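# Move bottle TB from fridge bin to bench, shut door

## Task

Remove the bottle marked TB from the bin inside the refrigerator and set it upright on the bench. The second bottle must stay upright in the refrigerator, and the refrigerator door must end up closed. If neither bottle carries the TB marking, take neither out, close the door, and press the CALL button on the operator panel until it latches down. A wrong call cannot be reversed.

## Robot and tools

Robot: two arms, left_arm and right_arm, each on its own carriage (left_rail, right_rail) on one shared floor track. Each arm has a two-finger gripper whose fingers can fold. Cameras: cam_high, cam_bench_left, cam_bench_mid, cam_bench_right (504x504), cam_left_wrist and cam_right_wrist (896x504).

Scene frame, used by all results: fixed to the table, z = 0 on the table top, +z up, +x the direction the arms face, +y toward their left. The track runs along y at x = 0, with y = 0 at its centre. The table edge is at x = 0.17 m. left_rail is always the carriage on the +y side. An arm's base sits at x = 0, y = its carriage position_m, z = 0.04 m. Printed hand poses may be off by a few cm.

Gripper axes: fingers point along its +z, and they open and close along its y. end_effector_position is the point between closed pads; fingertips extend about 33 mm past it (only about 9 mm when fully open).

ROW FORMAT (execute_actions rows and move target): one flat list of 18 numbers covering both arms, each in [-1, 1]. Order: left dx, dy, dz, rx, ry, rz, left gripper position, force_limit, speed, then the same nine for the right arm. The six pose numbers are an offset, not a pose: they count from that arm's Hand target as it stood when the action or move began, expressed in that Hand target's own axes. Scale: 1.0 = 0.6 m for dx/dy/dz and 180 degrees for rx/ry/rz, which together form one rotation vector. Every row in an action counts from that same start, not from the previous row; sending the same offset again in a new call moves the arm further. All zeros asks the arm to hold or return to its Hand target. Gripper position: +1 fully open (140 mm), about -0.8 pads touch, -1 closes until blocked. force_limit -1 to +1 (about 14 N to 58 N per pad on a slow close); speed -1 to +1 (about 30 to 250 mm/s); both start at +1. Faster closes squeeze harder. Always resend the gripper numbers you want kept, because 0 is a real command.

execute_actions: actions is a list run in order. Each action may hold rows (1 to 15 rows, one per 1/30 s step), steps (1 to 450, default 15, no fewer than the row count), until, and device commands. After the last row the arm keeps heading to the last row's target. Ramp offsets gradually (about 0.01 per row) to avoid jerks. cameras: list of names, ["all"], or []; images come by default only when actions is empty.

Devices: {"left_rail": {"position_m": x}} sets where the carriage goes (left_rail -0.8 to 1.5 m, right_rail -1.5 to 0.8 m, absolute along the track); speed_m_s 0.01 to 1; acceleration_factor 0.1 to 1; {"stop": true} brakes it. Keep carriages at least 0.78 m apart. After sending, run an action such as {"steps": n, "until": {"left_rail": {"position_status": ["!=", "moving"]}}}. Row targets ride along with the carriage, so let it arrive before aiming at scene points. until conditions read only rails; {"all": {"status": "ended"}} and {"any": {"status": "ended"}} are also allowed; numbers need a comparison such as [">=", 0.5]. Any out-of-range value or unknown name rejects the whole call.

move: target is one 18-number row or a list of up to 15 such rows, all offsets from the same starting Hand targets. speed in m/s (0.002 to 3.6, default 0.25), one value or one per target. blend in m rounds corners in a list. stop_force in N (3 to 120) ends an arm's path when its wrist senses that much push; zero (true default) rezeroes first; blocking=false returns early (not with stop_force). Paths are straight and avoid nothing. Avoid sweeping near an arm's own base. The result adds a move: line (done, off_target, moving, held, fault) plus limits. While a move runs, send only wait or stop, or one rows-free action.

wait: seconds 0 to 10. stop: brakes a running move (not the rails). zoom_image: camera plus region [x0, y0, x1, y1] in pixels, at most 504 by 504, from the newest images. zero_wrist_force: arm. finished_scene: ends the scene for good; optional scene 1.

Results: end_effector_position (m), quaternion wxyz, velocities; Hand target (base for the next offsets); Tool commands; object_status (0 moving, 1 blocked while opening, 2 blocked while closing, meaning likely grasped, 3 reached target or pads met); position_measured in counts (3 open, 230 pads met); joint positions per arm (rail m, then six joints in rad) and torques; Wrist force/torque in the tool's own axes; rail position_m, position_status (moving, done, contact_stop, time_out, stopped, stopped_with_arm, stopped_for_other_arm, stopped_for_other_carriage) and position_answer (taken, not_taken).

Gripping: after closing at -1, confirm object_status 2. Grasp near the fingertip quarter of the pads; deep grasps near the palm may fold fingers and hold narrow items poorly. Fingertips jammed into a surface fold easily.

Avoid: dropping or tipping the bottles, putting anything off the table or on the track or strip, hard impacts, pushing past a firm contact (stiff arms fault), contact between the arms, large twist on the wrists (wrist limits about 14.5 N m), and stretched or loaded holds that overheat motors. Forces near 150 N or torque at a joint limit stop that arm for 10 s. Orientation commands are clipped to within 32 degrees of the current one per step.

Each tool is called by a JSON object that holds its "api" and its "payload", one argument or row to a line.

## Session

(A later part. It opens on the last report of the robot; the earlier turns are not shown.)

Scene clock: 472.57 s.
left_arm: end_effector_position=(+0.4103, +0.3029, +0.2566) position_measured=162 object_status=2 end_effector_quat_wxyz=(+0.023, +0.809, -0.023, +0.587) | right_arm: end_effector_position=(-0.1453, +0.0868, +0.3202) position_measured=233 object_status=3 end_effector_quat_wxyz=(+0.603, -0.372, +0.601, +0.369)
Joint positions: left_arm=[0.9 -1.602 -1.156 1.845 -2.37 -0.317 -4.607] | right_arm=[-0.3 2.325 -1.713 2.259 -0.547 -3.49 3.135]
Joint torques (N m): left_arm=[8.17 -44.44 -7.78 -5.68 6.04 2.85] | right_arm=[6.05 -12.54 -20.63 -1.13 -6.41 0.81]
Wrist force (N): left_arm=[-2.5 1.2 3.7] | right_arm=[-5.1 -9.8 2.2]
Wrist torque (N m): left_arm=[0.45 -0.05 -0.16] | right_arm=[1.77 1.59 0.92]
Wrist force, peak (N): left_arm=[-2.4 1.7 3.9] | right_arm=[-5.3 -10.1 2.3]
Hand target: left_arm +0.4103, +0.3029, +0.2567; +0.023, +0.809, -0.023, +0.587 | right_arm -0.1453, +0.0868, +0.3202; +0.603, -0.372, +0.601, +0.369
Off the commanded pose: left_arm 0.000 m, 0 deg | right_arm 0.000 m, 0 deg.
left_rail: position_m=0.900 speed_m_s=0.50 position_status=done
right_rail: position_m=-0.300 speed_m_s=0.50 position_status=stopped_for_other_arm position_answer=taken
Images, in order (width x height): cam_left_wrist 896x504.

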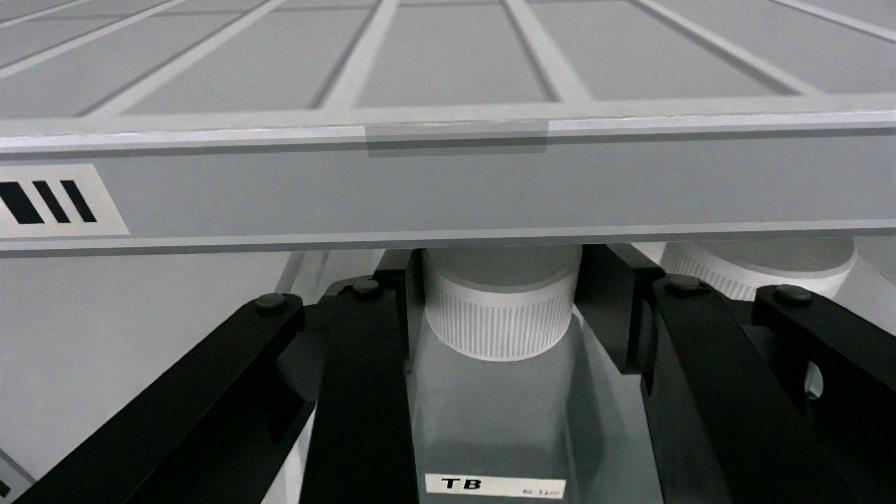

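{"api": "move", "payload": {
  "target": [
    [0.0097,0,-0.0107,0,0,0,-1,1,-0.7, 0,0,0,0,0,0,-0.98,0,-0.9],
    [-0.0016,0,-0.035,0,0.111,0,-1,1,-0.7, 0,0,0,0,0,0,-0.98,0,-0.9]
  ],
  "speed": 0.08,
  "cameras": ["cam_left_wrist"]
}}

Scene clock: 485.67 s.
left_arm: end_effector_position=(+0.3907, +0.3042, +0.2623) position_measured=162 object_status=2 end_effector_quat_wxyz=(+0.038, +0.697, -0.031, +0.715) | right_arm: end_effector_position=(-0.1453, +0.0868, +0.3202) position_measured=233 object_status=3 end_effector_quat_wxyz=(+0.603, -0.372, +0.601, +0.369)
Joint positions: left_arm=[0.9 -1.664 -1.063 1.94 -2.264 0.027 -4.906] | right_arm=[-0.3 2.325 -1.713 2.259 -0.547 -3.49 3.135]
Joint torques (N m): left_arm=[-10.99 -33.13 -4.49 -5.89 7.18 2.73] | right_arm=[4.74 -13.69 -20.12 -1.07 -6.29 0.6]
Wrist force (N): left_arm=[-2.7 0.6 3.0] | right_arm=[-5.2 -9.9 2.1]
Wrist torque (N m): left_arm=[0.36 -0.18 -0.19] | right_arm=[1.77 1.61 0.92]
Wrist force, peak (N): left_arm=[-2.8 2.1 4.1] | right_arm=[-5.2 -10.3 2.0]
Hand target: left_arm +0.3901, +0.3043, +0.2623; +0.027, +0.695, -0.019, +0.718 | right_arm -0.1453, +0.0868, +0.3202; +0.603, -0.372, +0.601, +0.369
Off the commanded pose: left_arm 0.001 m, 2 deg | right_arm 0.000 m, 0 deg.
left_rail: position_m=0.900 speed_m_s=0.50 position_status=done
right_rail: position_m=-0.300 speed_m_s=0.50 position_status=stopped_for_other_arm position_answer=taken
move: done
Images, in order (width x height): cam_left_wrist 896x504.

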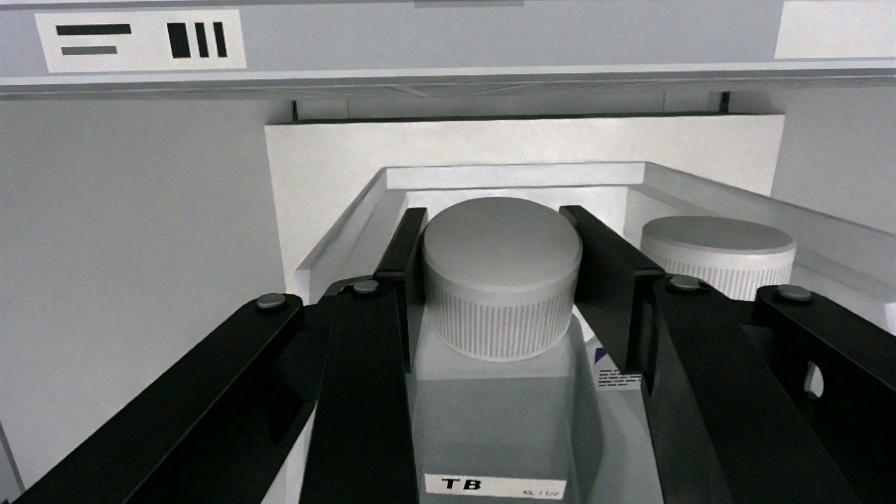

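{"api": "move", "payload": {
  "target": [
    [-0.0425,0,-0.0625,0,0.111,0,-1,1,-0.7, 0,0,0,0,0,0,-0.98,0,-0.9]
  ],
  "speed": 0.08,
  "cameras": ["cam_left_wrist","cam_bench_left"]
}}

Scene clock: 491.17 s.
left_arm: end_effector_position=(+0.3535, +0.3064, +0.2355) position_measured=162 object_status=2 end_effector_quat_wxyz=(+0.030, +0.560, -0.014, +0.828) | right_arm: end_effector_position=(-0.1453, +0.0868, +0.3202) position_measured=233 object_status=3 end_effector_quat_wxyz=(+0.603, -0.372, +0.601, +0.369)
Joint positions: left_arm=[0.9 -1.69 -0.688 1.901 -2.928 0.386 -4.567] | right_arm=[-0.3 2.325 -1.713 2.259 -0.547 -3.49 3.135]
Joint torques (N m): left_arm=[15.51 -34.13 -22.17 -5.03 3.86 -1.02] | right_arm=[3.24 -14.01 -20.1 -1.24 -6.14 0.56]
Wrist force (N): left_arm=[5.3 0.5 3.0] | right_arm=[-4.1 -9.7 2.0]
Wrist torque (N m): left_arm=[0.26 -0.20 -0.33] | right_arm=[1.77 1.56 0.91]
Wrist force, peak (N): left_arm=[10.5 -0.4 2.6] | right_arm=[-5.2 -10.3 2.2]
Hand target: left_arm +0.3535, +0.3064, +0.2355; +0.029, +0.560, -0.014, +0.828 | right_arm -0.1453, +0.0868, +0.3202; +0.603, -0.372, +0.601, +0.369
Off the commanded pose: left_arm 0.000 m, 0 deg | right_arm 0.000 m, 0 deg.
left_rail: position_m=0.900 speed_m_s=0.50 position_status=done
right_rail: position_m=-0.300 speed_m_s=0.50 position_status=stopped_for_other_arm position_answer=taken
move: done
Images, in order (width x height): cam_bench_left 504x504, cam_left_wrist 896x504.

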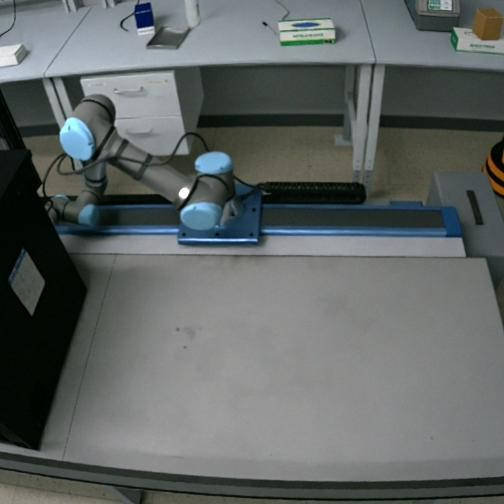

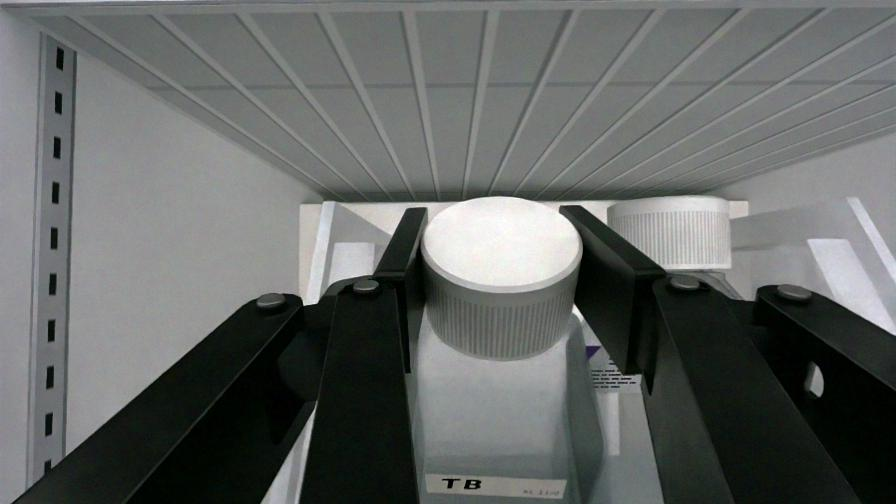

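{"api": "move", "payload": {
  "target": [
    [0.0204,0,0.0028,0,0,0,-1,1,-0.7, 0,0,0,0,0,0,-0.98,0,-0.9],
    [0.0255,0,-0.0427,0,0.0833,0,-1,1,-0.7, 0,0,0,0,0,0,-0.98,0,-0.9]
  ],
  "speed": 0.08,
  "cameras": ["cam_left_wrist"]
}}

Scene clock: 497.20 s.
left_arm: end_effector_position=(+0.3347, +0.3077, +0.2430) position_measured=255 object_status=3 end_effector_quat_wxyz=(+0.030, +0.494, -0.012, +0.869) | right_arm: end_effector_position=(-0.1453, +0.0868, +0.3202) position_measured=233 object_status=3 end_effector_quat_wxyz=(+0.603, -0.372, +0.601, +0.369)
Joint positions: left_arm=[0.9 -1.685 -0.616 1.879 -2.926 0.541 -4.616] | right_arm=[-0.3 2.325 -1.713 2.259 -0.547 -3.49 3.135]
Joint torques (N m): left_arm=[-10.05 -57.81 4.91 -1.04 -0.79 2.35] | right_arm=[3.4 -13.79 -20.39 -1.29 -5.97 0.8]
Wrist force (N): left_arm=[0.4 0.1 3.7] | right_arm=[-5.1 -10.3 2.4]
Wrist torque (N m): left_arm=[0.29 -0.07 -0.11] | right_arm=[1.74 1.63 0.91]
Wrist force, peak (N): left_arm=[5.5 1.0 8.4] | right_arm=[-5.1 -10.3 2.4]
Hand target: left_arm +0.3347, +0.3076, +0.2430; +0.030, +0.494, -0.012, +0.869 (not the last commanded pose) | right_arm -0.1453, +0.0868, +0.3202; +0.603, -0.372, +0.601, +0.369
Off the commanded pose: left_arm 0.011 m, 6 deg | right_arm 0.000 m, 0 deg.
left_rail: position_m=0.900 speed_m_s=0.50 position_status=done
right_rail: position_m=-0.300 speed_m_s=0.50 position_status=stopped_for_other_arm position_answer=taken
move: held (left_arm; a check stopped the path); path passed 1 of 2 targets; limits=held
pose unreachable (left arm): on one or more control steps of this call, first in action 0 (counted from 0), this arm could not follow its commanded pose, so it was not sent that pose on those steps. It may still have moved: this result reports where it is.
cause: moving toward the commanded pose would bring a part of the arm (just beyond joint 6 (wrist 2)) too close to the robot's own body.
Images, in order (width x height): cam_left_wrist 896x504.

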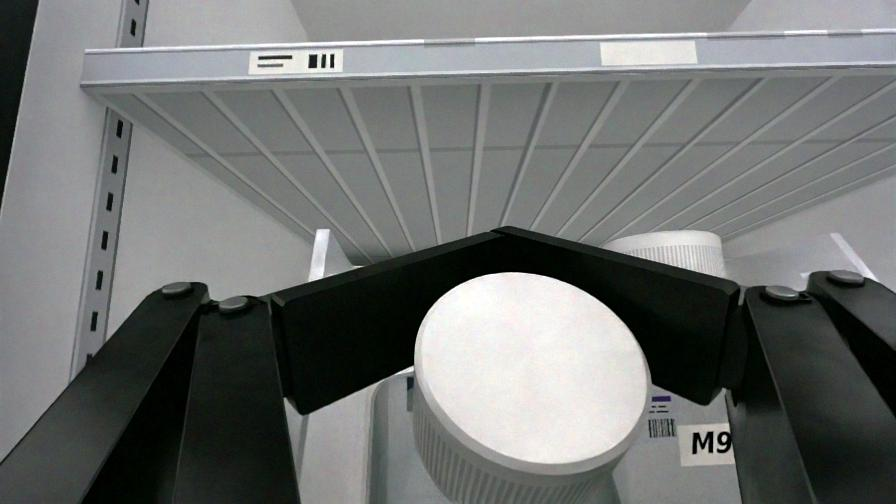

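{"api": "execute_actions", "payload": {
  "actions": [],
  "cameras": ["cam_bench_mid","cam_left_wrist","cam_right_wrist"]
}}

{"api": "zoom_image", "payload": {
  "camera": "cam_left_wrist",
  "region": [240, 200, 740, 504]
}}

Scene clock: 501.87 s.
left_arm: end_effector_position=(+0.3347, +0.3076, +0.2430) position_measured=255 object_status=3 end_effector_quat_wxyz=(+0.030, +0.494, -0.012, +0.869) | right_arm: end_effector_position=(-0.1453, +0.0868, +0.3202) position_measured=233 object_status=3 end_effector_quat_wxyz=(+0.603, -0.372, +0.601, +0.369)
Joint positions: left_arm=[0.9 -1.685 -0.616 1.879 -2.926 0.54 -4.616] | right_arm=[-0.3 2.325 -1.713 2.259 -0.547 -3.49 3.135]
Joint velocities: within noise
Joint torques (N m): left_arm=[-10.7 -55.56 3.6 -1.1 -0.52 2.51] | right_arm=[2.44 -13.05 -19.65 -1.16 -6.09 0.74]
Wrist force (N): left_arm=[0.5 -0.2 3.7] | right_arm=[-4.9 -10.0 2.1]
Wrist torque (N m): left_arm=[0.22 -0.10 -0.11] | right_arm=[1.80 1.58 0.92]
Wrist force, peak (N): left_arm=[0.6 0.2 4.1] | right_arm=[-5.2 -10.3 2.3]
Hand target: left_arm +0.3347, +0.3076, +0.2430; +0.030, +0.494, -0.012, +0.869 (not the last commanded pose) | right_arm -0.1453, +0.0868, +0.3202; +0.603, -0.372, +0.601, +0.369
Tool commands: left_gripper/position=-1.0 left_gripper/force_limit=+1.0 left_gripper/speed=-0.7 right_gripper/position=-0.98 right_gripper/force_limit=+0.0 right_gripper/speed=-0.9
Off the commanded pose: left_arm 0.011 m, 6 deg | right_arm 0.000 m, 0 deg.
left_rail: position_m=0.900 speed_m_s=0.50 position_status=done
right_rail: position_m=-0.300 speed_m_s=0.50 position_status=stopped_for_other_arm position_answer=taken
Images, in order (width x height): cam_bench_mid 504x504, cam_left_wrist 896x504, cam_right_wrist 896x504.

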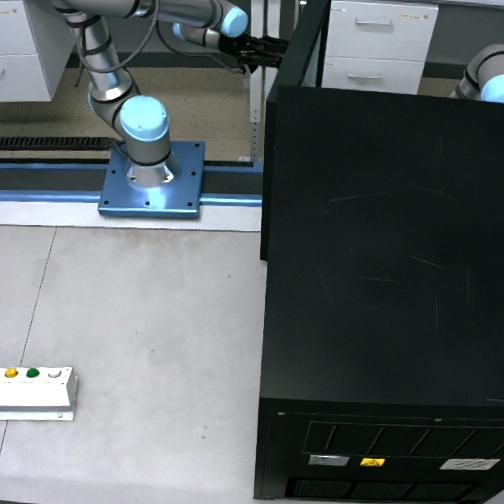

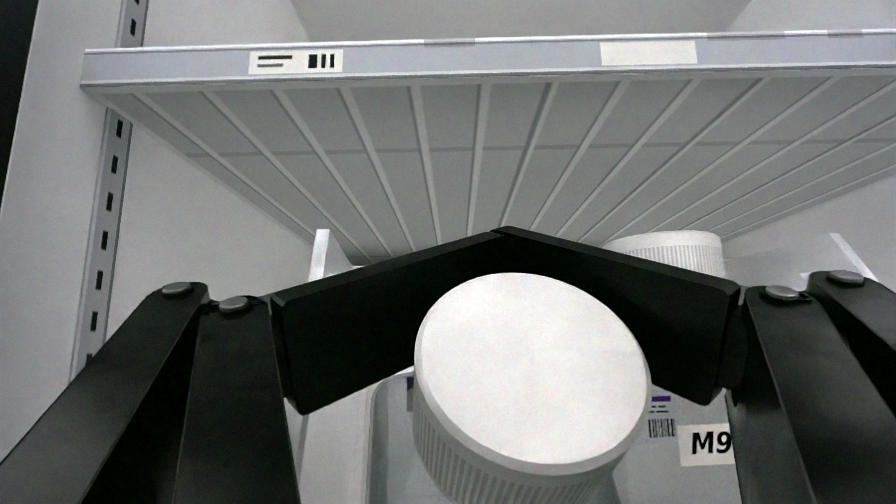

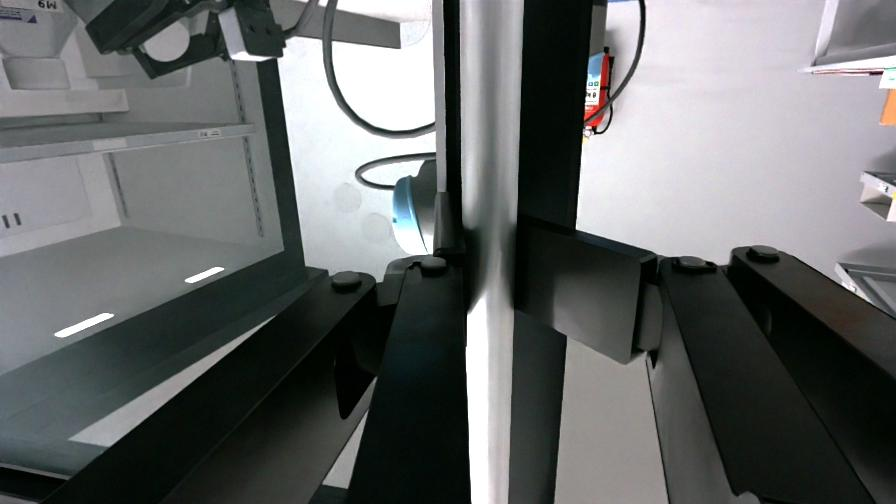

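Scaled by 1.008 from the camera's 896x504 image, which has a finer 1280x720 frame.

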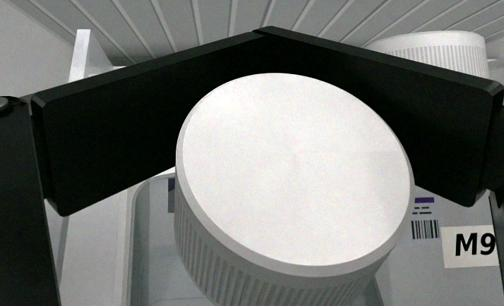

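{"api": "zoom_image", "payload": {
  "camera": "cam_right_wrist",
  "region": [0, 0, 320, 160]
}}

Scaled by 1.575 from the camera's 896x504 image, which has a finer 1280x720 frame.

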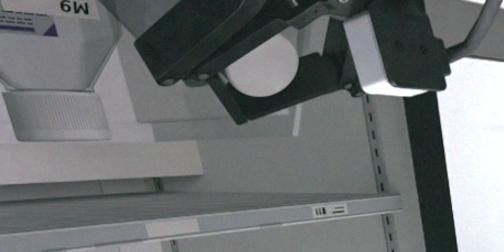

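{"api": "execute_actions", "payload": {
  "actions": [
    {"rows":[[0,0,0,0,0,0,0.1,0,-0.9,0,0,0,0,0,0,-0.98,0,-0.9]],"steps":100}
  ],
  "cameras": ["cam_left_wrist"]
}}

Scene clock: 519.30 s.
left_arm: end_effector_position=(+0.3347, +0.3076, +0.2430) position_measured=117 object_status=3 end_effector_quat_wxyz=(+0.030, +0.494, -0.012, +0.869) | right_arm: end_effector_position=(-0.1453, +0.0868, +0.3202) position_measured=233 object_status=3 end_effector_quat_wxyz=(+0.603, -0.372, +0.601, +0.369)
Joint positions: left_arm=[0.9 -1.685 -0.616 1.879 -2.926 0.54 -4.616] | right_arm=[-0.3 2.325 -1.713 2.259 -0.547 -3.49 3.135]
Joint torques (N m): left_arm=[-10.36 -41.99 2.8 -1.56 -0.53 2.56] | right_arm=[2.03 -14.29 -20.02 -0.76 -5.96 0.74]
Wrist force (N): left_arm=[0.1 -0.2 3.7] | right_arm=[-5.0 -10.0 2.1]
Wrist torque (N m): left_arm=[0.21 -0.01 -0.11] | right_arm=[1.76 1.61 0.91]
Wrist force, peak (N): left_arm=[1.1 -0.7 4.6] | right_arm=[-5.0 -10.5 2.3]
Hand target: left_arm +0.3347, +0.3076, +0.2430; +0.030, +0.494, -0.012, +0.869 | right_arm -0.1453, +0.0868, +0.3202; +0.603, -0.372, +0.601, +0.369
Off the commanded pose: left_arm 0.000 m, 0 deg | right_arm 0.000 m, 0 deg.
left_rail: position_m=0.900 speed_m_s=0.50 position_status=done
right_rail: position_m=-0.300 speed_m_s=0.50 position_status=stopped_for_other_arm position_answer=taken
Images, in order (width x height): cam_left_wrist 896x504.

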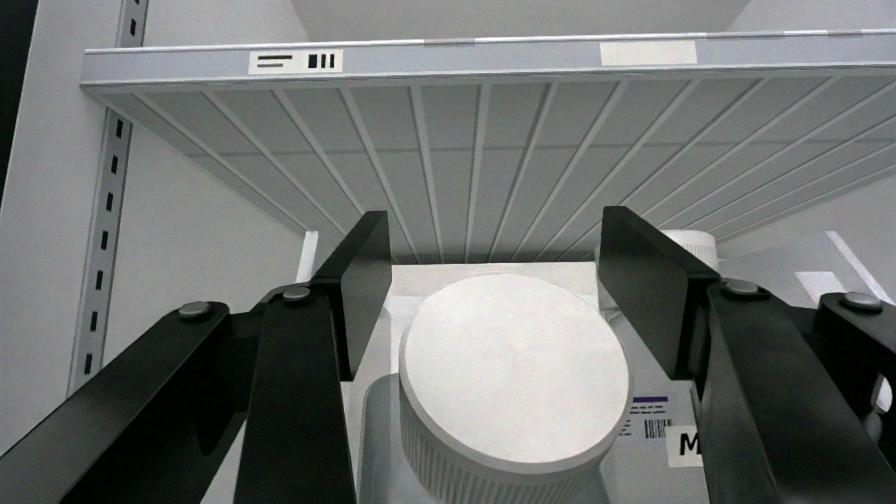

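{"api": "move", "payload": {
  "target": [0.0268,0.004,-0.11,0,-0.0722,0,0.1,0,-0.9, 0,0,0,0,0,0,-0.98,0,-0.9],
  "speed": 0.1,
  "cameras": ["cam_left_wrist"]
}}

Scene clock: 524.33 s.
left_arm: end_effector_position=(+0.2850, +0.3079, +0.2273) position_measured=117 object_status=3 end_effector_quat_wxyz=(+0.033, +0.565, -0.018, +0.824) | right_arm: end_effector_position=(-0.1453, +0.0868, +0.3202) position_measured=233 object_status=3 end_effector_quat_wxyz=(+0.603, -0.372, +0.601, +0.369)
Joint positions: left_arm=[0.9 -1.814 -0.618 1.883 -3.252 0.405 -4.273] | right_arm=[-0.3 2.325 -1.713 2.259 -0.547 -3.49 3.135]
Joint torques (N m): left_arm=[14.52 -55.18 4.28 -0.24 5.15 -2.87] | right_arm=[1.34 -14.15 -19.55 -1.05 -5.78 0.79]
Wrist force (N): left_arm=[0.3 0.1 3.3] | right_arm=[-4.9 -9.9 2.1]
Wrist torque (N m): left_arm=[0.27 0.00 -0.10] | right_arm=[1.78 1.59 0.91]
Wrist force, peak (N): left_arm=[0.1 0.3 4.2] | right_arm=[-5.1 -10.3 2.1]
Hand target: left_arm +0.2850, +0.3079, +0.2273; +0.033, +0.565, -0.018, +0.824 (not the last commanded pose) | right_arm -0.1453, +0.0868, +0.3202; +0.603, -0.372, +0.601, +0.369
Off the commanded pose: left_arm 0.016 m, 3 deg | right_arm 0.000 m, 0 deg.
left_rail: position_m=0.900 speed_m_s=0.50 position_status=done
right_rail: position_m=-0.300 speed_m_s=0.50 position_status=stopped_for_other_arm position_answer=taken
move: held (left_arm; a check stopped the path); limits=held
pose unreachable (left arm): on one or more control steps of this call, first in action 0 (counted from 0), this arm could not follow its commanded pose, so it was not sent that pose on those steps. It may still have moved: this result reports where it is.
cause: moving toward the commanded pose would bring a part of the arm (just beyond joint 5 (wrist 1)) too close to the robot's own body.
Images, in order (width x height): cam_left_wrist 896x504.

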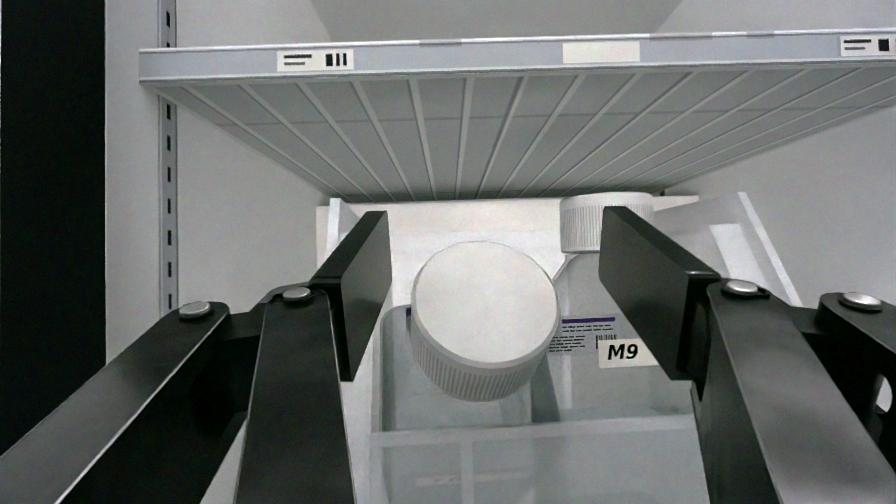

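{"api": "move", "payload": {
  "target": [-0.0387,-0.009,0,0,-0.073,0,0.1,0,-0.9, 0,0,0,0,0,0,-0.98,0,-0.9],
  "speed": 0.08,
  "cameras": ["cam_left_wrist"]
}}

Scene clock: 534.43 s.
left_arm: end_effector_position=(+0.2938, +0.3124, +0.2056) position_measured=117 object_status=3 end_effector_quat_wxyz=(+0.031, +0.656, -0.021, +0.754) | right_arm: end_effector_position=(-0.1453, +0.0868, +0.3202) position_measured=233 object_status=3 end_effector_quat_wxyz=(+0.603, -0.372, +0.601, +0.369)
Joint positions: left_arm=[0.9 -1.833 -0.616 1.816 -3.695 0.234 -3.784] | right_arm=[-0.3 2.325 -1.713 2.259 -0.547 -3.49 3.135]
Joint torques (N m): left_arm=[-10.12 -39.08 -22.2 -3.48 -0.97 2.72] | right_arm=[2.54 -14.11 -20.25 -0.97 -5.48 0.92]
Wrist force (N): left_arm=[0.7 0.5 3.4] | right_arm=[-5.2 -10.1 2.2]
Wrist torque (N m): left_arm=[0.32 -0.03 -0.20] | right_arm=[1.74 1.64 0.92]
Wrist force, peak (N): left_arm=[0.3 0.1 4.0] | right_arm=[-5.1 -10.3 2.3]
Hand target: left_arm +0.2937, +0.3124, +0.2056; +0.031, +0.656, -0.021, +0.754 | right_arm -0.1453, +0.0868, +0.3202; +0.603, -0.372, +0.601, +0.369
Off the commanded pose: left_arm 0.000 m, 0 deg | right_arm 0.000 m, 0 deg.
left_rail: position_m=0.900 speed_m_s=0.50 position_status=done
right_rail: position_m=-0.300 speed_m_s=0.50 position_status=stopped_for_other_arm position_answer=taken
move: done
Images, in order (width x height): cam_left_wrist 896x504.

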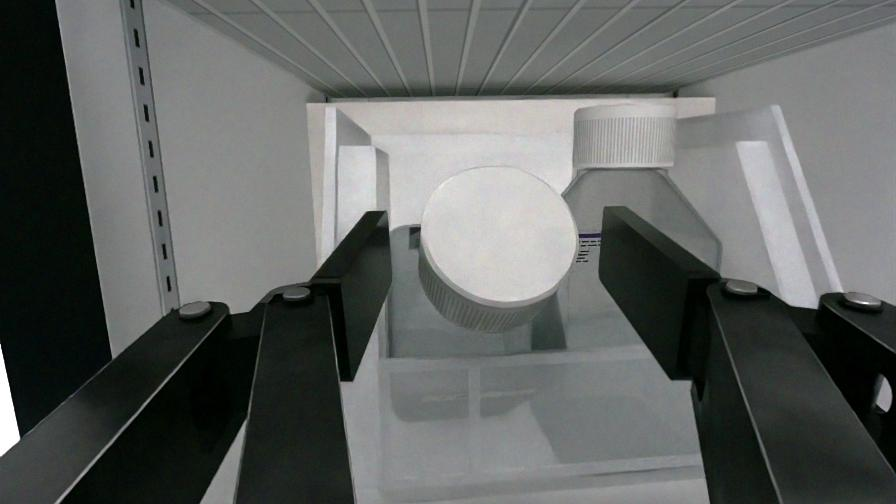

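{"api": "move", "payload": {
  "target": [0,0,0.02,0,0,0,0.1,0,-0.9, 0,0,0,0,0,0,-0.98,0,-0.9],
  "speed": 0.05,
  "stop_force": 5
}}

{"api": "execute_actions", "payload": {
  "actions": [
    {"rows":[[0,0,0,0,0,0,-1,0.5,-0.8,0,0,0,0,0,0,-0.98,0,-0.9]],"steps":60}
  ],
  "cameras": ["cam_left_wrist"]
}}

Scene clock: 538.83 s.
left_arm: end_effector_position=(+0.3056, +0.3115, +0.2073) position_measured=117 object_status=3 end_effector_quat_wxyz=(+0.031, +0.656, -0.021, +0.754) | right_arm: end_effector_position=(-0.1453, +0.0868, +0.3202) position_measured=233 object_status=3 end_effector_quat_wxyz=(+0.603, -0.372, +0.601, +0.369)
Joint positions: left_arm=[0.9 -1.812 -0.631 1.831 -3.639 0.217 -3.841] | right_arm=[-0.3 2.325 -1.713 2.259 -0.547 -3.49 3.135]
Joint torques (N m): left_arm=[14.61 -55.52 4.34 0.14 -0.79 -2.66] | right_arm=[2.15 -14.7 -19.74 -0.94 -5.38 0.84]
Wrist force (N): left_arm=[0.9 0.0 3.6] | right_arm=[-4.9 -9.9 2.2]
Wrist torque (N m): left_arm=[0.25 -0.09 -0.09] | right_arm=[1.78 1.58 0.92]
Wrist force, peak (N): left_arm=[1.3 0.1 3.6] | right_arm=[-5.1 -10.2 2.1]
Hand target: left_arm +0.3056, +0.3115, +0.2073; +0.031, +0.656, -0.021, +0.754 | right_arm -0.1453, +0.0868, +0.3202; +0.603, -0.372, +0.601, +0.369
Off the commanded pose: left_arm 0.000 m, 0 deg | right_arm 0.000 m, 0 deg.
left_rail: position_m=0.900 speed_m_s=0.50 position_status=done
right_rail: position_m=-0.300 speed_m_s=0.50 position_status=stopped_for_other_arm position_answer=taken
move: done

Scene clock: 541.03 s.
left_arm: end_effector_position=(+0.3056, +0.3116, +0.2073) position_measured=160 object_status=2 end_effector_quat_wxyz=(+0.031, +0.656, -0.021, +0.754) | right_arm: end_effector_position=(-0.1453, +0.0868, +0.3202) position_measured=233 object_status=3 end_effector_quat_wxyz=(+0.603, -0.372, +0.601, +0.369)
Joint positions: left_arm=[0.9 -1.812 -0.631 1.831 -3.639 0.217 -3.841] | right_arm=[-0.3 2.325 -1.713 2.259 -0.547 -3.49 3.135]
Joint torques (N m): left_arm=[6.59 -49.67 -6.15 -1.6 -0.45 -3.11] | right_arm=[1.44 -14.03 -20.04 -0.9 -5.45 1.15]
Wrist force (N): left_arm=[2.5 -2.9 2.4] | right_arm=[-4.7 -10.0 2.3]
Wrist torque (N m): left_arm=[0.59 -0.04 0.39] | right_arm=[1.79 1.58 0.91]
Wrist force, peak (N): left_arm=[2.6 -3.2 2.4] | right_arm=[-4.9 -10.4 2.1]
Hand target: left_arm +0.3056, +0.3115, +0.2073; +0.031, +0.656, -0.021, +0.754 | right_arm -0.1453, +0.0868, +0.3202; +0.603, -0.372, +0.601, +0.369
Off the commanded pose: left_arm 0.000 m, 0 deg | right_arm 0.000 m, 0 deg.
left_rail: position_m=0.900 speed_m_s=0.50 position_status=done
right_rail: position_m=-0.300 speed_m_s=0.50 position_status=stopped_for_other_arm position_answer=taken
Images, in order (width x height): cam_left_wrist 896x504.

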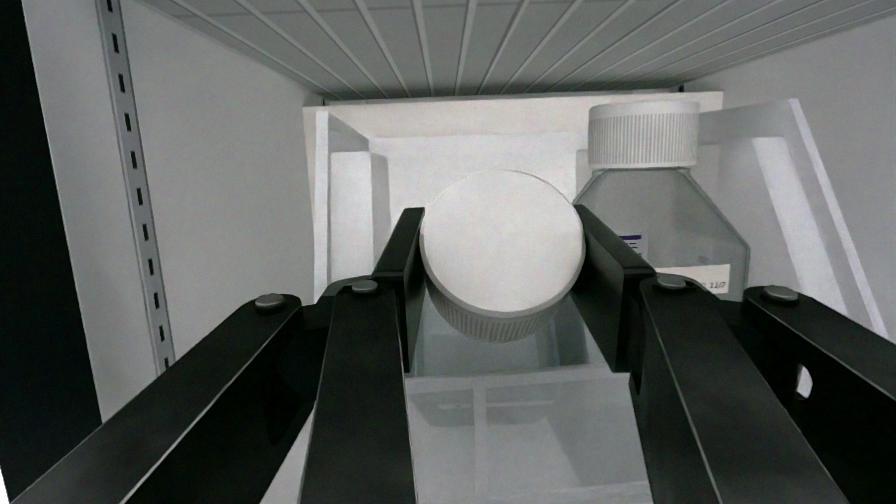

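{"api": "move", "payload": {
  "target": [0.067,0,-0.058,0,0,0,-1,0.5,-0.8, 0,0,0,0,0,0,-0.98,0,-0.9],
  "speed": 0.05,
  "stop_force": 12,
  "cameras": ["cam_left_wrist"]
}}

Scene clock: 546.93 s.
left_arm: end_effector_position=(+0.2657, +0.3149, +0.2423) position_measured=160 object_status=2 end_effector_quat_wxyz=(+0.031, +0.656, -0.021, +0.754) | right_arm: end_effector_position=(-0.1453, +0.0868, +0.3202) position_measured=233 object_status=3 end_effector_quat_wxyz=(+0.603, -0.372, +0.601, +0.369)
Joint positions: left_arm=[0.9 -1.883 -0.677 1.812 -3.74 0.276 -3.67] | right_arm=[-0.3 2.325 -1.713 2.259 -0.547 -3.49 3.135]
Joint torques (N m): left_arm=[-9.77 -57.32 -22.34 -2.75 5.08 3.19] | right_arm=[0.76 -15.34 -19.59 -0.93 -5.41 0.97]
Wrist force (N): left_arm=[-3.1 1.2 3.0] | right_arm=[-4.9 -9.8 2.0]
Wrist torque (N m): left_arm=[0.32 -0.31 -0.26] | right_arm=[1.74 1.56 0.91]
Wrist force, peak (N): left_arm=[-3.8 0.3 4.3] | right_arm=[-4.8 -10.4 2.3]
Hand target: left_arm +0.2657, +0.3149, +0.2423; +0.031, +0.656, -0.021, +0.754 | right_arm -0.1453, +0.0868, +0.3202; +0.603, -0.372, +0.601, +0.369
Off the commanded pose: left_arm 0.000 m, 0 deg | right_arm 0.000 m, 0 deg.
left_rail: position_m=0.900 speed_m_s=0.50 position_status=done
right_rail: position_m=-0.300 speed_m_s=0.50 position_status=stopped_for_other_arm position_answer=taken
move: done
Images, in order (width x height): cam_left_wrist 896x504.

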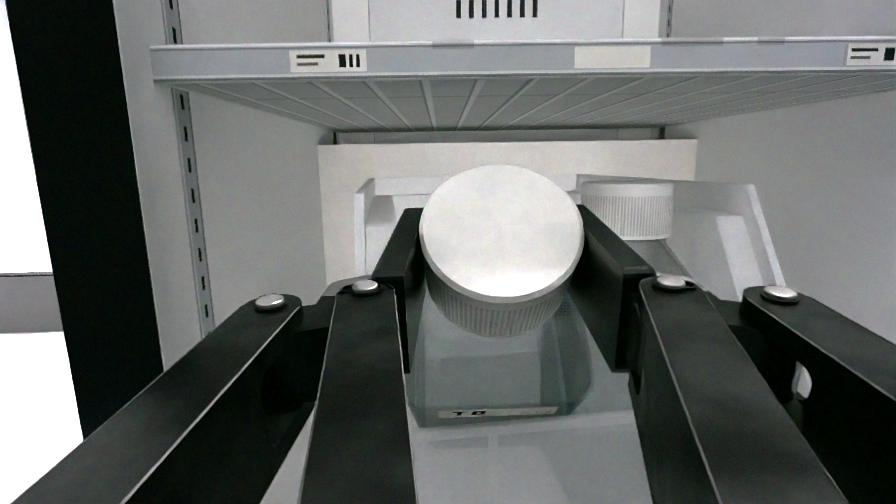

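{"api": "move", "payload": {
  "target": [0.12,0,-0.09,0,0,0,-1,0.5,-0.8, 0,0,0,0,0,0,-0.98,0,-0.9],
  "speed": 0.06,
  "stop_force": 10,
  "cameras": ["cam_left_wrist"]
}}

Scene clock: 552.33 s.
left_arm: end_effector_position=(+0.2024, +0.3202, +0.3060) position_measured=160 object_status=2 end_effector_quat_wxyz=(+0.031, +0.656, -0.021, +0.754) | right_arm: end_effector_position=(-0.1453, +0.0868, +0.3202) position_measured=233 object_status=3 end_effector_quat_wxyz=(+0.603, -0.372, +0.601, +0.369)
Joint positions: left_arm=[0.9 -1.994 -0.779 1.783 -3.756 0.375 -3.515] | right_arm=[-0.3 2.325 -1.713 2.259 -0.547 -3.49 3.135]
Joint torques (N m): left_arm=[-10.04 -55.92 -23.72 0.91 4.16 2.91] | right_arm=[-0.03 -14.17 -19.34 -0.91 -5.26 1.01]
Wrist force (N): left_arm=[-3.3 0.2 2.7] | right_arm=[-5.1 -10.0 2.0]
Wrist torque (N m): left_arm=[0.29 -0.27 -0.23] | right_arm=[1.74 1.61 0.92]
Wrist force, peak (N): left_arm=[-3.5 1.3 3.6] | right_arm=[-5.1 -10.1 2.2]
Hand target: left_arm +0.2024, +0.3202, +0.3060; +0.031, +0.656, -0.021, +0.754 | right_arm -0.1453, +0.0868, +0.3202; +0.603, -0.372, +0.601, +0.369
Off the commanded pose: left_arm 0.000 m, 0 deg | right_arm 0.000 m, 0 deg.
left_rail: position_m=0.900 speed_m_s=0.50 position_status=done
right_rail: position_m=-0.300 speed_m_s=0.50 position_status=stopped_for_other_arm position_answer=taken
move: done
Images, in order (width x height): cam_left_wrist 896x504.

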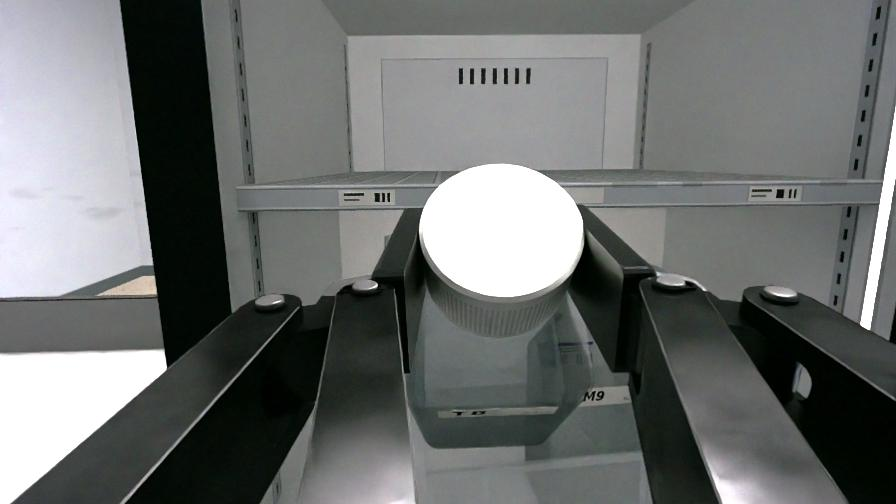

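{"api": "move", "payload": {
  "target": [0.04,0,-0.28,0,0,0,-1,0.5,-0.8, 0,0,0,0,0,0,-0.98,0,-0.9],
  "speed": 0.15
}}

{"api": "execute_actions", "payload": {
  "actions": [
    {"left_rail":{"position_m":1.45,"speed_m_s":0.4,"acceleration_factor":0.4},"steps":150,"until":{"left_rail":{"position_status":["!=","moving"]}}}
  ],
  "cameras": ["cam_left_wrist","cam_bench_left"]
}}

Scene clock: 557.67 s.
left_arm: end_effector_position=(+0.0334, +0.3329, +0.3064) position_measured=161 object_status=2 end_effector_quat_wxyz=(+0.031, +0.656, -0.021, +0.754) | right_arm: end_effector_position=(-0.1453, +0.0868, +0.3202) position_measured=233 object_status=3 end_effector_quat_wxyz=(+0.603, -0.372, +0.601, +0.369)
Joint positions: left_arm=[0.9 -2.258 -0.692 1.592 -3.802 0.626 -3.346] | right_arm=[-0.3 2.325 -1.713 2.259 -0.547 -3.49 3.135]
Joint torques (N m): left_arm=[-10.67 -41.41 -26.33 2.95 3.22 2.92] | right_arm=[1.59 -14.55 -19.07 -0.79 -5.29 1]
Wrist force (N): left_arm=[-2.7 0.0 2.2] | right_arm=[-5.1 -9.8 2.0]
Wrist torque (N m): left_arm=[0.24 -0.24 -0.19] | right_arm=[1.77 1.59 0.92]
Wrist force, peak (N): left_arm=[-4.1 -2.6 4.6] | right_arm=[-5.4 -10.1 2.0]
Hand target: left_arm +0.0332, +0.3329, +0.3064; +0.031, +0.656, -0.021, +0.754 | right_arm -0.1453, +0.0868, +0.3202; +0.603, -0.372, +0.601, +0.369
Off the commanded pose: left_arm 0.000 m, 0 deg | right_arm 0.000 m, 0 deg.
left_rail: position_m=0.900 speed_m_s=0.50 position_status=done
right_rail: position_m=-0.300 speed_m_s=0.50 position_status=stopped_for_other_arm position_answer=taken
move: done

Scene clock: 560.10 s.
left_arm: end_effector_position=(+0.0332, +0.8829, +0.3064) position_measured=161 object_status=2 end_effector_quat_wxyz=(+0.031, +0.656, -0.021, +0.754) | right_arm: end_effector_position=(-0.1453, +0.0868, +0.3202) position_measured=233 object_status=3 end_effector_quat_wxyz=(+0.603, -0.372, +0.601, +0.369)
Joint positions: left_arm=[1.45 -2.258 -0.692 1.592 -3.802 0.627 -3.346] | right_arm=[-0.3 2.325 -1.713 2.259 -0.547 -3.49 3.135]
Joint torques (N m): left_arm=[-6.16 -44.41 -17.93 1.82 0.87 2.68] | right_arm=[1.08 -15.73 -18.66 -0.89 -5.22 0.82]
Wrist force (N): left_arm=[-3.2 0.0 3.0] | right_arm=[-5.1 -9.8 1.8]
Wrist torque (N m): left_arm=[0.23 -0.13 -0.19] | right_arm=[1.78 1.61 0.92]
Wrist force, peak (N): left_arm=[-3.2 1.1 3.2] | right_arm=[-5.3 -10.0 2.3]
Hand target: left_arm +0.0332, +0.8829, +0.3064; +0.031, +0.656, -0.021, +0.754 | right_arm -0.1453, +0.0868, +0.3202; +0.603, -0.372, +0.601, +0.369
Tool commands: left_gripper/position=-1.0 left_gripper/force_limit=+0.5 left_gripper/speed=-0.8 right_gripper/position=-0.98 right_gripper/force_limit=+0.0 right_gripper/speed=-0.9
Off the commanded pose: left_arm 0.000 m, 0 deg | right_arm 0.000 m, 0 deg.
left_rail: position_m=1.450 speed_m_s=0.40 position_status=done
right_rail: position_m=-0.300 speed_m_s=0.50 position_status=stopped_for_other_arm position_answer=taken
Images, in order (width x height): cam_bench_left 504x504, cam_left_wrist 896x504.

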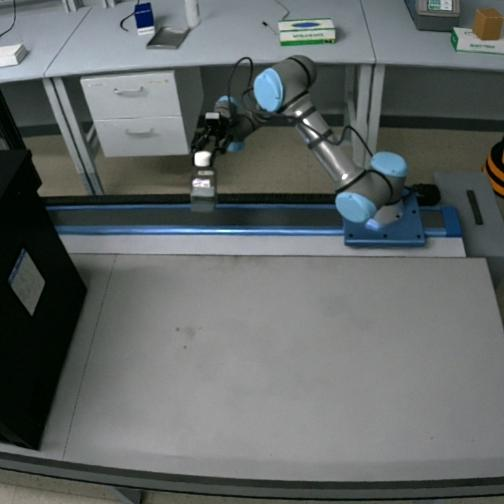

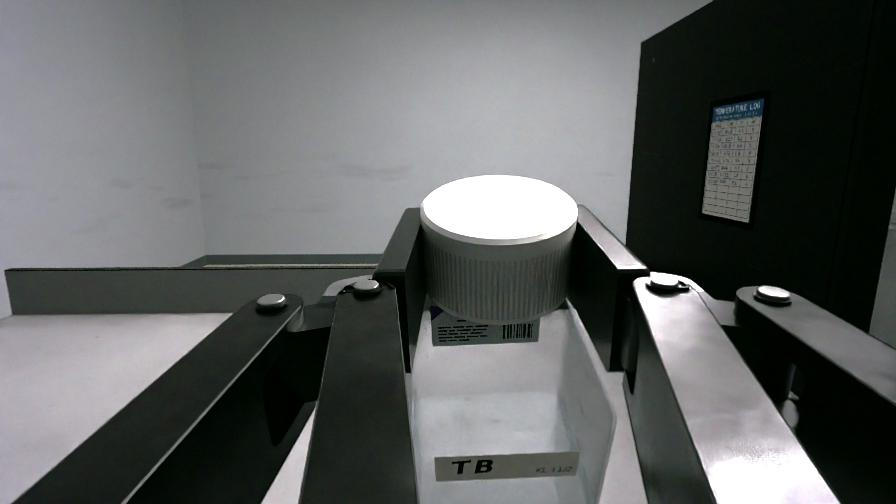

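{"api": "move", "payload": {
  "target": [
    [-0.1,0,0.3,0,0,0,-1,0.5,-0.8, 0,0,0,0,0,0,-0.98,0,-0.9],
    [-0.214,0,0.609,0,-0.128,0,-1,0.5,-0.8, 0,0,0,0,0,0,-0.98,0,-0.9]
  ],
  "speed": 0.15,
  "blend": 0.03,
  "cameras": ["cam_left_wrist","cam_bench_left"]
}}

Scene clock: 571.17 s.
left_arm: end_effector_position=(+0.4117, +0.8537, +0.2301) position_measured=161 object_status=2 end_effector_quat_wxyz=(+0.026, +0.793, -0.027, +0.608) | right_arm: end_effector_position=(-0.1453, +0.0868, +0.3202) position_measured=233 object_status=3 end_effector_quat_wxyz=(+0.603, -0.372, +0.601, +0.369)
Joint positions: left_arm=[1.45 -1.608 -0.747 1.183 -5.296 0.265 -1.427] | right_arm=[-0.3 2.325 -1.713 2.259 -0.547 -3.49 3.135]
Joint torques (N m): left_arm=[13.84 -61.73 -4.98 0.72 -0.02 2.59] | right_arm=[0.09 -16.88 -19.35 -0.83 -5.31 1.01]
Wrist force (N): left_arm=[-2.8 0.3 3.7] | right_arm=[-5.0 -9.8 2.2]
Wrist torque (N m): left_arm=[0.29 0.02 -0.17] | right_arm=[1.79 1.57 0.91]
Wrist force, peak (N): left_arm=[-3.8 -6.1 3.2] | right_arm=[-5.2 -10.1 2.2]
Hand target: left_arm +0.4118, +0.8538, +0.2301; +0.026, +0.793, -0.027, +0.608 | right_arm -0.1453, +0.0868, +0.3202; +0.603, -0.372, +0.601, +0.369
Off the commanded pose: left_arm 0.000 m, 0 deg | right_arm 0.000 m, 0 deg.
left_rail: position_m=1.450 speed_m_s=0.40 position_status=done
right_rail: position_m=-0.300 speed_m_s=0.50 position_status=stopped_for_other_arm position_answer=taken
move: done
Images, in order (width x height): cam_bench_left 504x504, cam_left_wrist 896x504.

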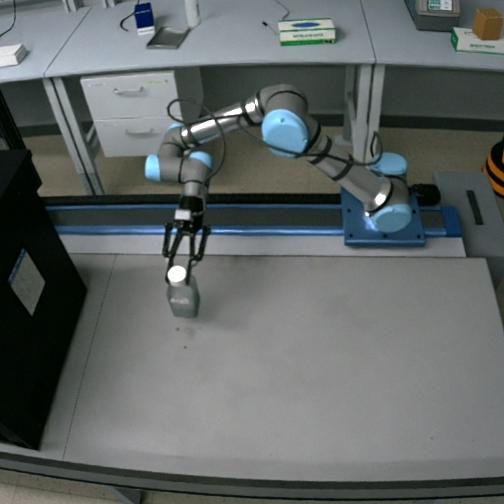

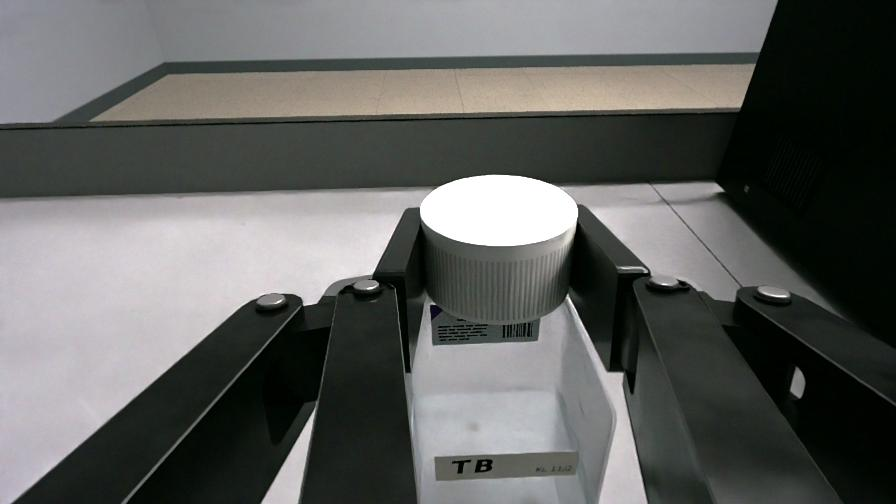

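{"api": "move", "payload": {
  "target": [-0.056,0,0.015,0,0,0,-1,0.5,-0.8, 0,0,0,0,0,0,-0.98,0,-0.9],
  "speed": 0.08,
  "stop_force": 5
}}

{"api": "move", "payload": {
  "target": [-0.08,0,0.0215,0,0,0,-1,0.5,-0.8, 0,0,0,0,0,0,-0.98,0,-0.9],
  "speed": 0.015,
  "stop_force": 3,
  "cameras": ["cam_left_wrist"]
}}

Scene clock: 575.07 s.
left_arm: end_effector_position=(+0.4117, +0.8535, +0.1953) position_measured=161 object_status=2 end_effector_quat_wxyz=(+0.026, +0.793, -0.027, +0.608) | right_arm: end_effector_position=(-0.1453, +0.0868, +0.3202) position_measured=233 object_status=3 end_effector_quat_wxyz=(+0.603, -0.372, +0.601, +0.369)
Joint positions: left_arm=[1.45 -1.608 -0.707 1.207 -5.361 0.266 -1.425] | right_arm=[-0.3 2.325 -1.713 2.259 -0.547 -3.49 3.135]
Joint torques (N m): left_arm=[-9.24 -44.82 -4.75 0.63 -4.28 2.91] | right_arm=[0.26 -14.49 -20.6 -0.98 -5.18 0.96]
Wrist force (N): left_arm=[-2.8 0.3 3.6] | right_arm=[-4.9 -9.9 2.0]
Wrist torque (N m): left_arm=[0.29 0.01 -0.15] | right_arm=[1.76 1.56 0.92]
Wrist force, peak (N): left_arm=[-3.7 0.4 3.8] | right_arm=[-5.4 -10.1 2.1]
Hand target: left_arm +0.4117, +0.8535, +0.1953; +0.026, +0.793, -0.027, +0.608 | right_arm -0.1453, +0.0868, +0.3202; +0.603, -0.372, +0.601, +0.369
Off the commanded pose: left_arm 0.000 m, 0 deg | right_arm 0.000 m, 0 deg.
left_rail: position_m=1.450 speed_m_s=0.40 position_status=done
right_rail: position_m=-0.300 speed_m_s=0.50 position_status=stopped_for_other_arm position_answer=taken
move: done

Scene clock: 578.13 s.
left_arm: end_effector_position=(+0.4117, +0.8532, +0.1702) position_measured=161 object_status=2 end_effector_quat_wxyz=(+0.026, +0.793, -0.027, +0.608) | right_arm: end_effector_position=(-0.1453, +0.0868, +0.3202) position_measured=233 object_status=3 end_effector_quat_wxyz=(+0.603, -0.372, +0.601, +0.369)
Joint positions: left_arm=[1.45 -1.608 -0.675 1.218 -5.404 0.266 -1.425] | right_arm=[-0.3 2.325 -1.713 2.259 -0.547 -3.49 3.135]
Joint torques (N m): left_arm=[-2.49 -61.98 -28.53 5.2 0.05 -0.54] | right_arm=[0.35 -16.83 -20.75 -1 -5.18 0.98]
Wrist force (N): left_arm=[-0.7 0.1 2.7] | right_arm=[-5.1 -10.0 1.9]
Wrist torque (N m): left_arm=[0.28 0.00 -0.10] | right_arm=[1.73 1.60 0.92]
Wrist force, peak (N): left_arm=[5.9 2.6 -0.4] | right_arm=[-5.2 -10.1 2.2]
Hand target: left_arm +0.4117, +0.8533, +0.1702; +0.026, +0.793, -0.027, +0.608 (not the last commanded pose) | right_arm -0.1453, +0.0868, +0.3202; +0.603, -0.372, +0.601, +0.369
Off the commanded pose: left_arm 0.025 m, 0 deg | right_arm 0.000 m, 0 deg.
left_rail: position_m=1.450 speed_m_s=0.40 position_status=done
right_rail: position_m=-0.300 speed_m_s=0.50 position_status=stopped_for_other_arm position_answer=taken
move: contact (left_arm)
Images, in order (width x height): cam_left_wrist 896x504.

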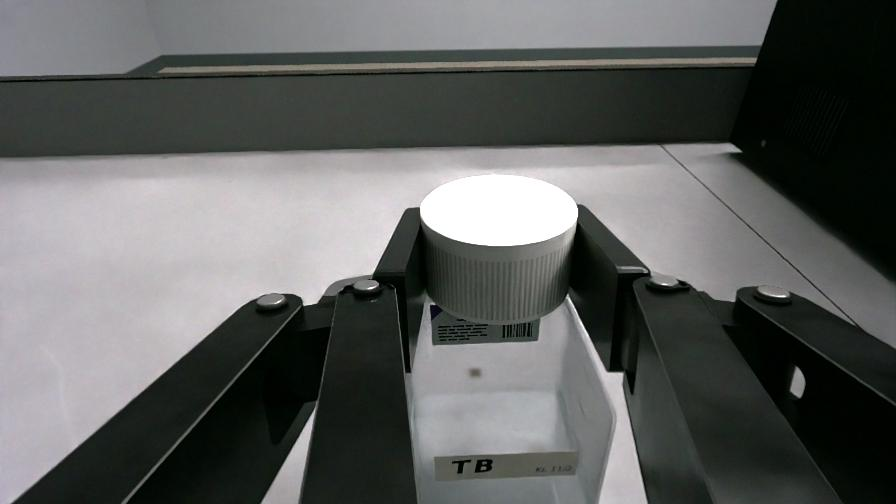

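{"api": "execute_actions", "payload": {
  "actions": [
    {"rows":[[0,0,0,0,0,0,0.15,0,-1,0,0,0,0,0,0,-0.98,0,-0.9]],"steps":60}
  ],
  "cameras": ["cam_left_wrist"]
}}

Scene clock: 581.97 s.
left_arm: end_effector_position=(+0.4117, +0.8532, +0.1702) position_measured=110 object_status=3 end_effector_quat_wxyz=(+0.026, +0.793, -0.027, +0.608) | right_arm: end_effector_position=(-0.1453, +0.0868, +0.3202) position_measured=233 object_status=3 end_effector_quat_wxyz=(+0.603, -0.372, +0.601, +0.369)
Joint positions: left_arm=[1.45 -1.608 -0.675 1.218 -5.404 0.266 -1.425] | right_arm=[-0.3 2.325 -1.713 2.259 -0.547 -3.49 3.135]
Joint torques (N m): left_arm=[14.64 -47.01 -9.18 2.57 -2.92 2.38] | right_arm=[-0.69 -16.26 -19.94 -1.12 -5.22 0.99]
Wrist force (N): left_arm=[0.7 0.4 2.7] | right_arm=[-5.0 -9.9 2.0]
Wrist torque (N m): left_arm=[0.29 0.01 -0.17] | right_arm=[1.76 1.57 0.92]
Wrist force, peak (N): left_arm=[0.8 1.3 3.0] | right_arm=[-5.2 -10.1 2.0]
Hand target: left_arm +0.4117, +0.8533, +0.1702; +0.026, +0.793, -0.027, +0.608 | right_arm -0.1453, +0.0868, +0.3202; +0.603, -0.372, +0.601, +0.369
Off the commanded pose: left_arm 0.000 m, 0 deg | right_arm 0.000 m, 0 deg.
left_rail: position_m=1.450 speed_m_s=0.40 position_status=done
right_rail: position_m=-0.300 speed_m_s=0.50 position_status=stopped_for_other_arm position_answer=taken
Images, in order (width x height): cam_left_wrist 896x504.

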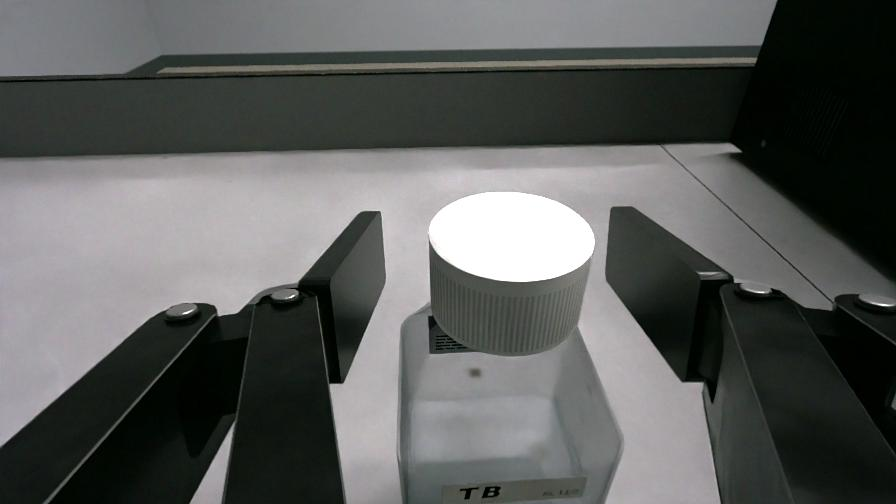

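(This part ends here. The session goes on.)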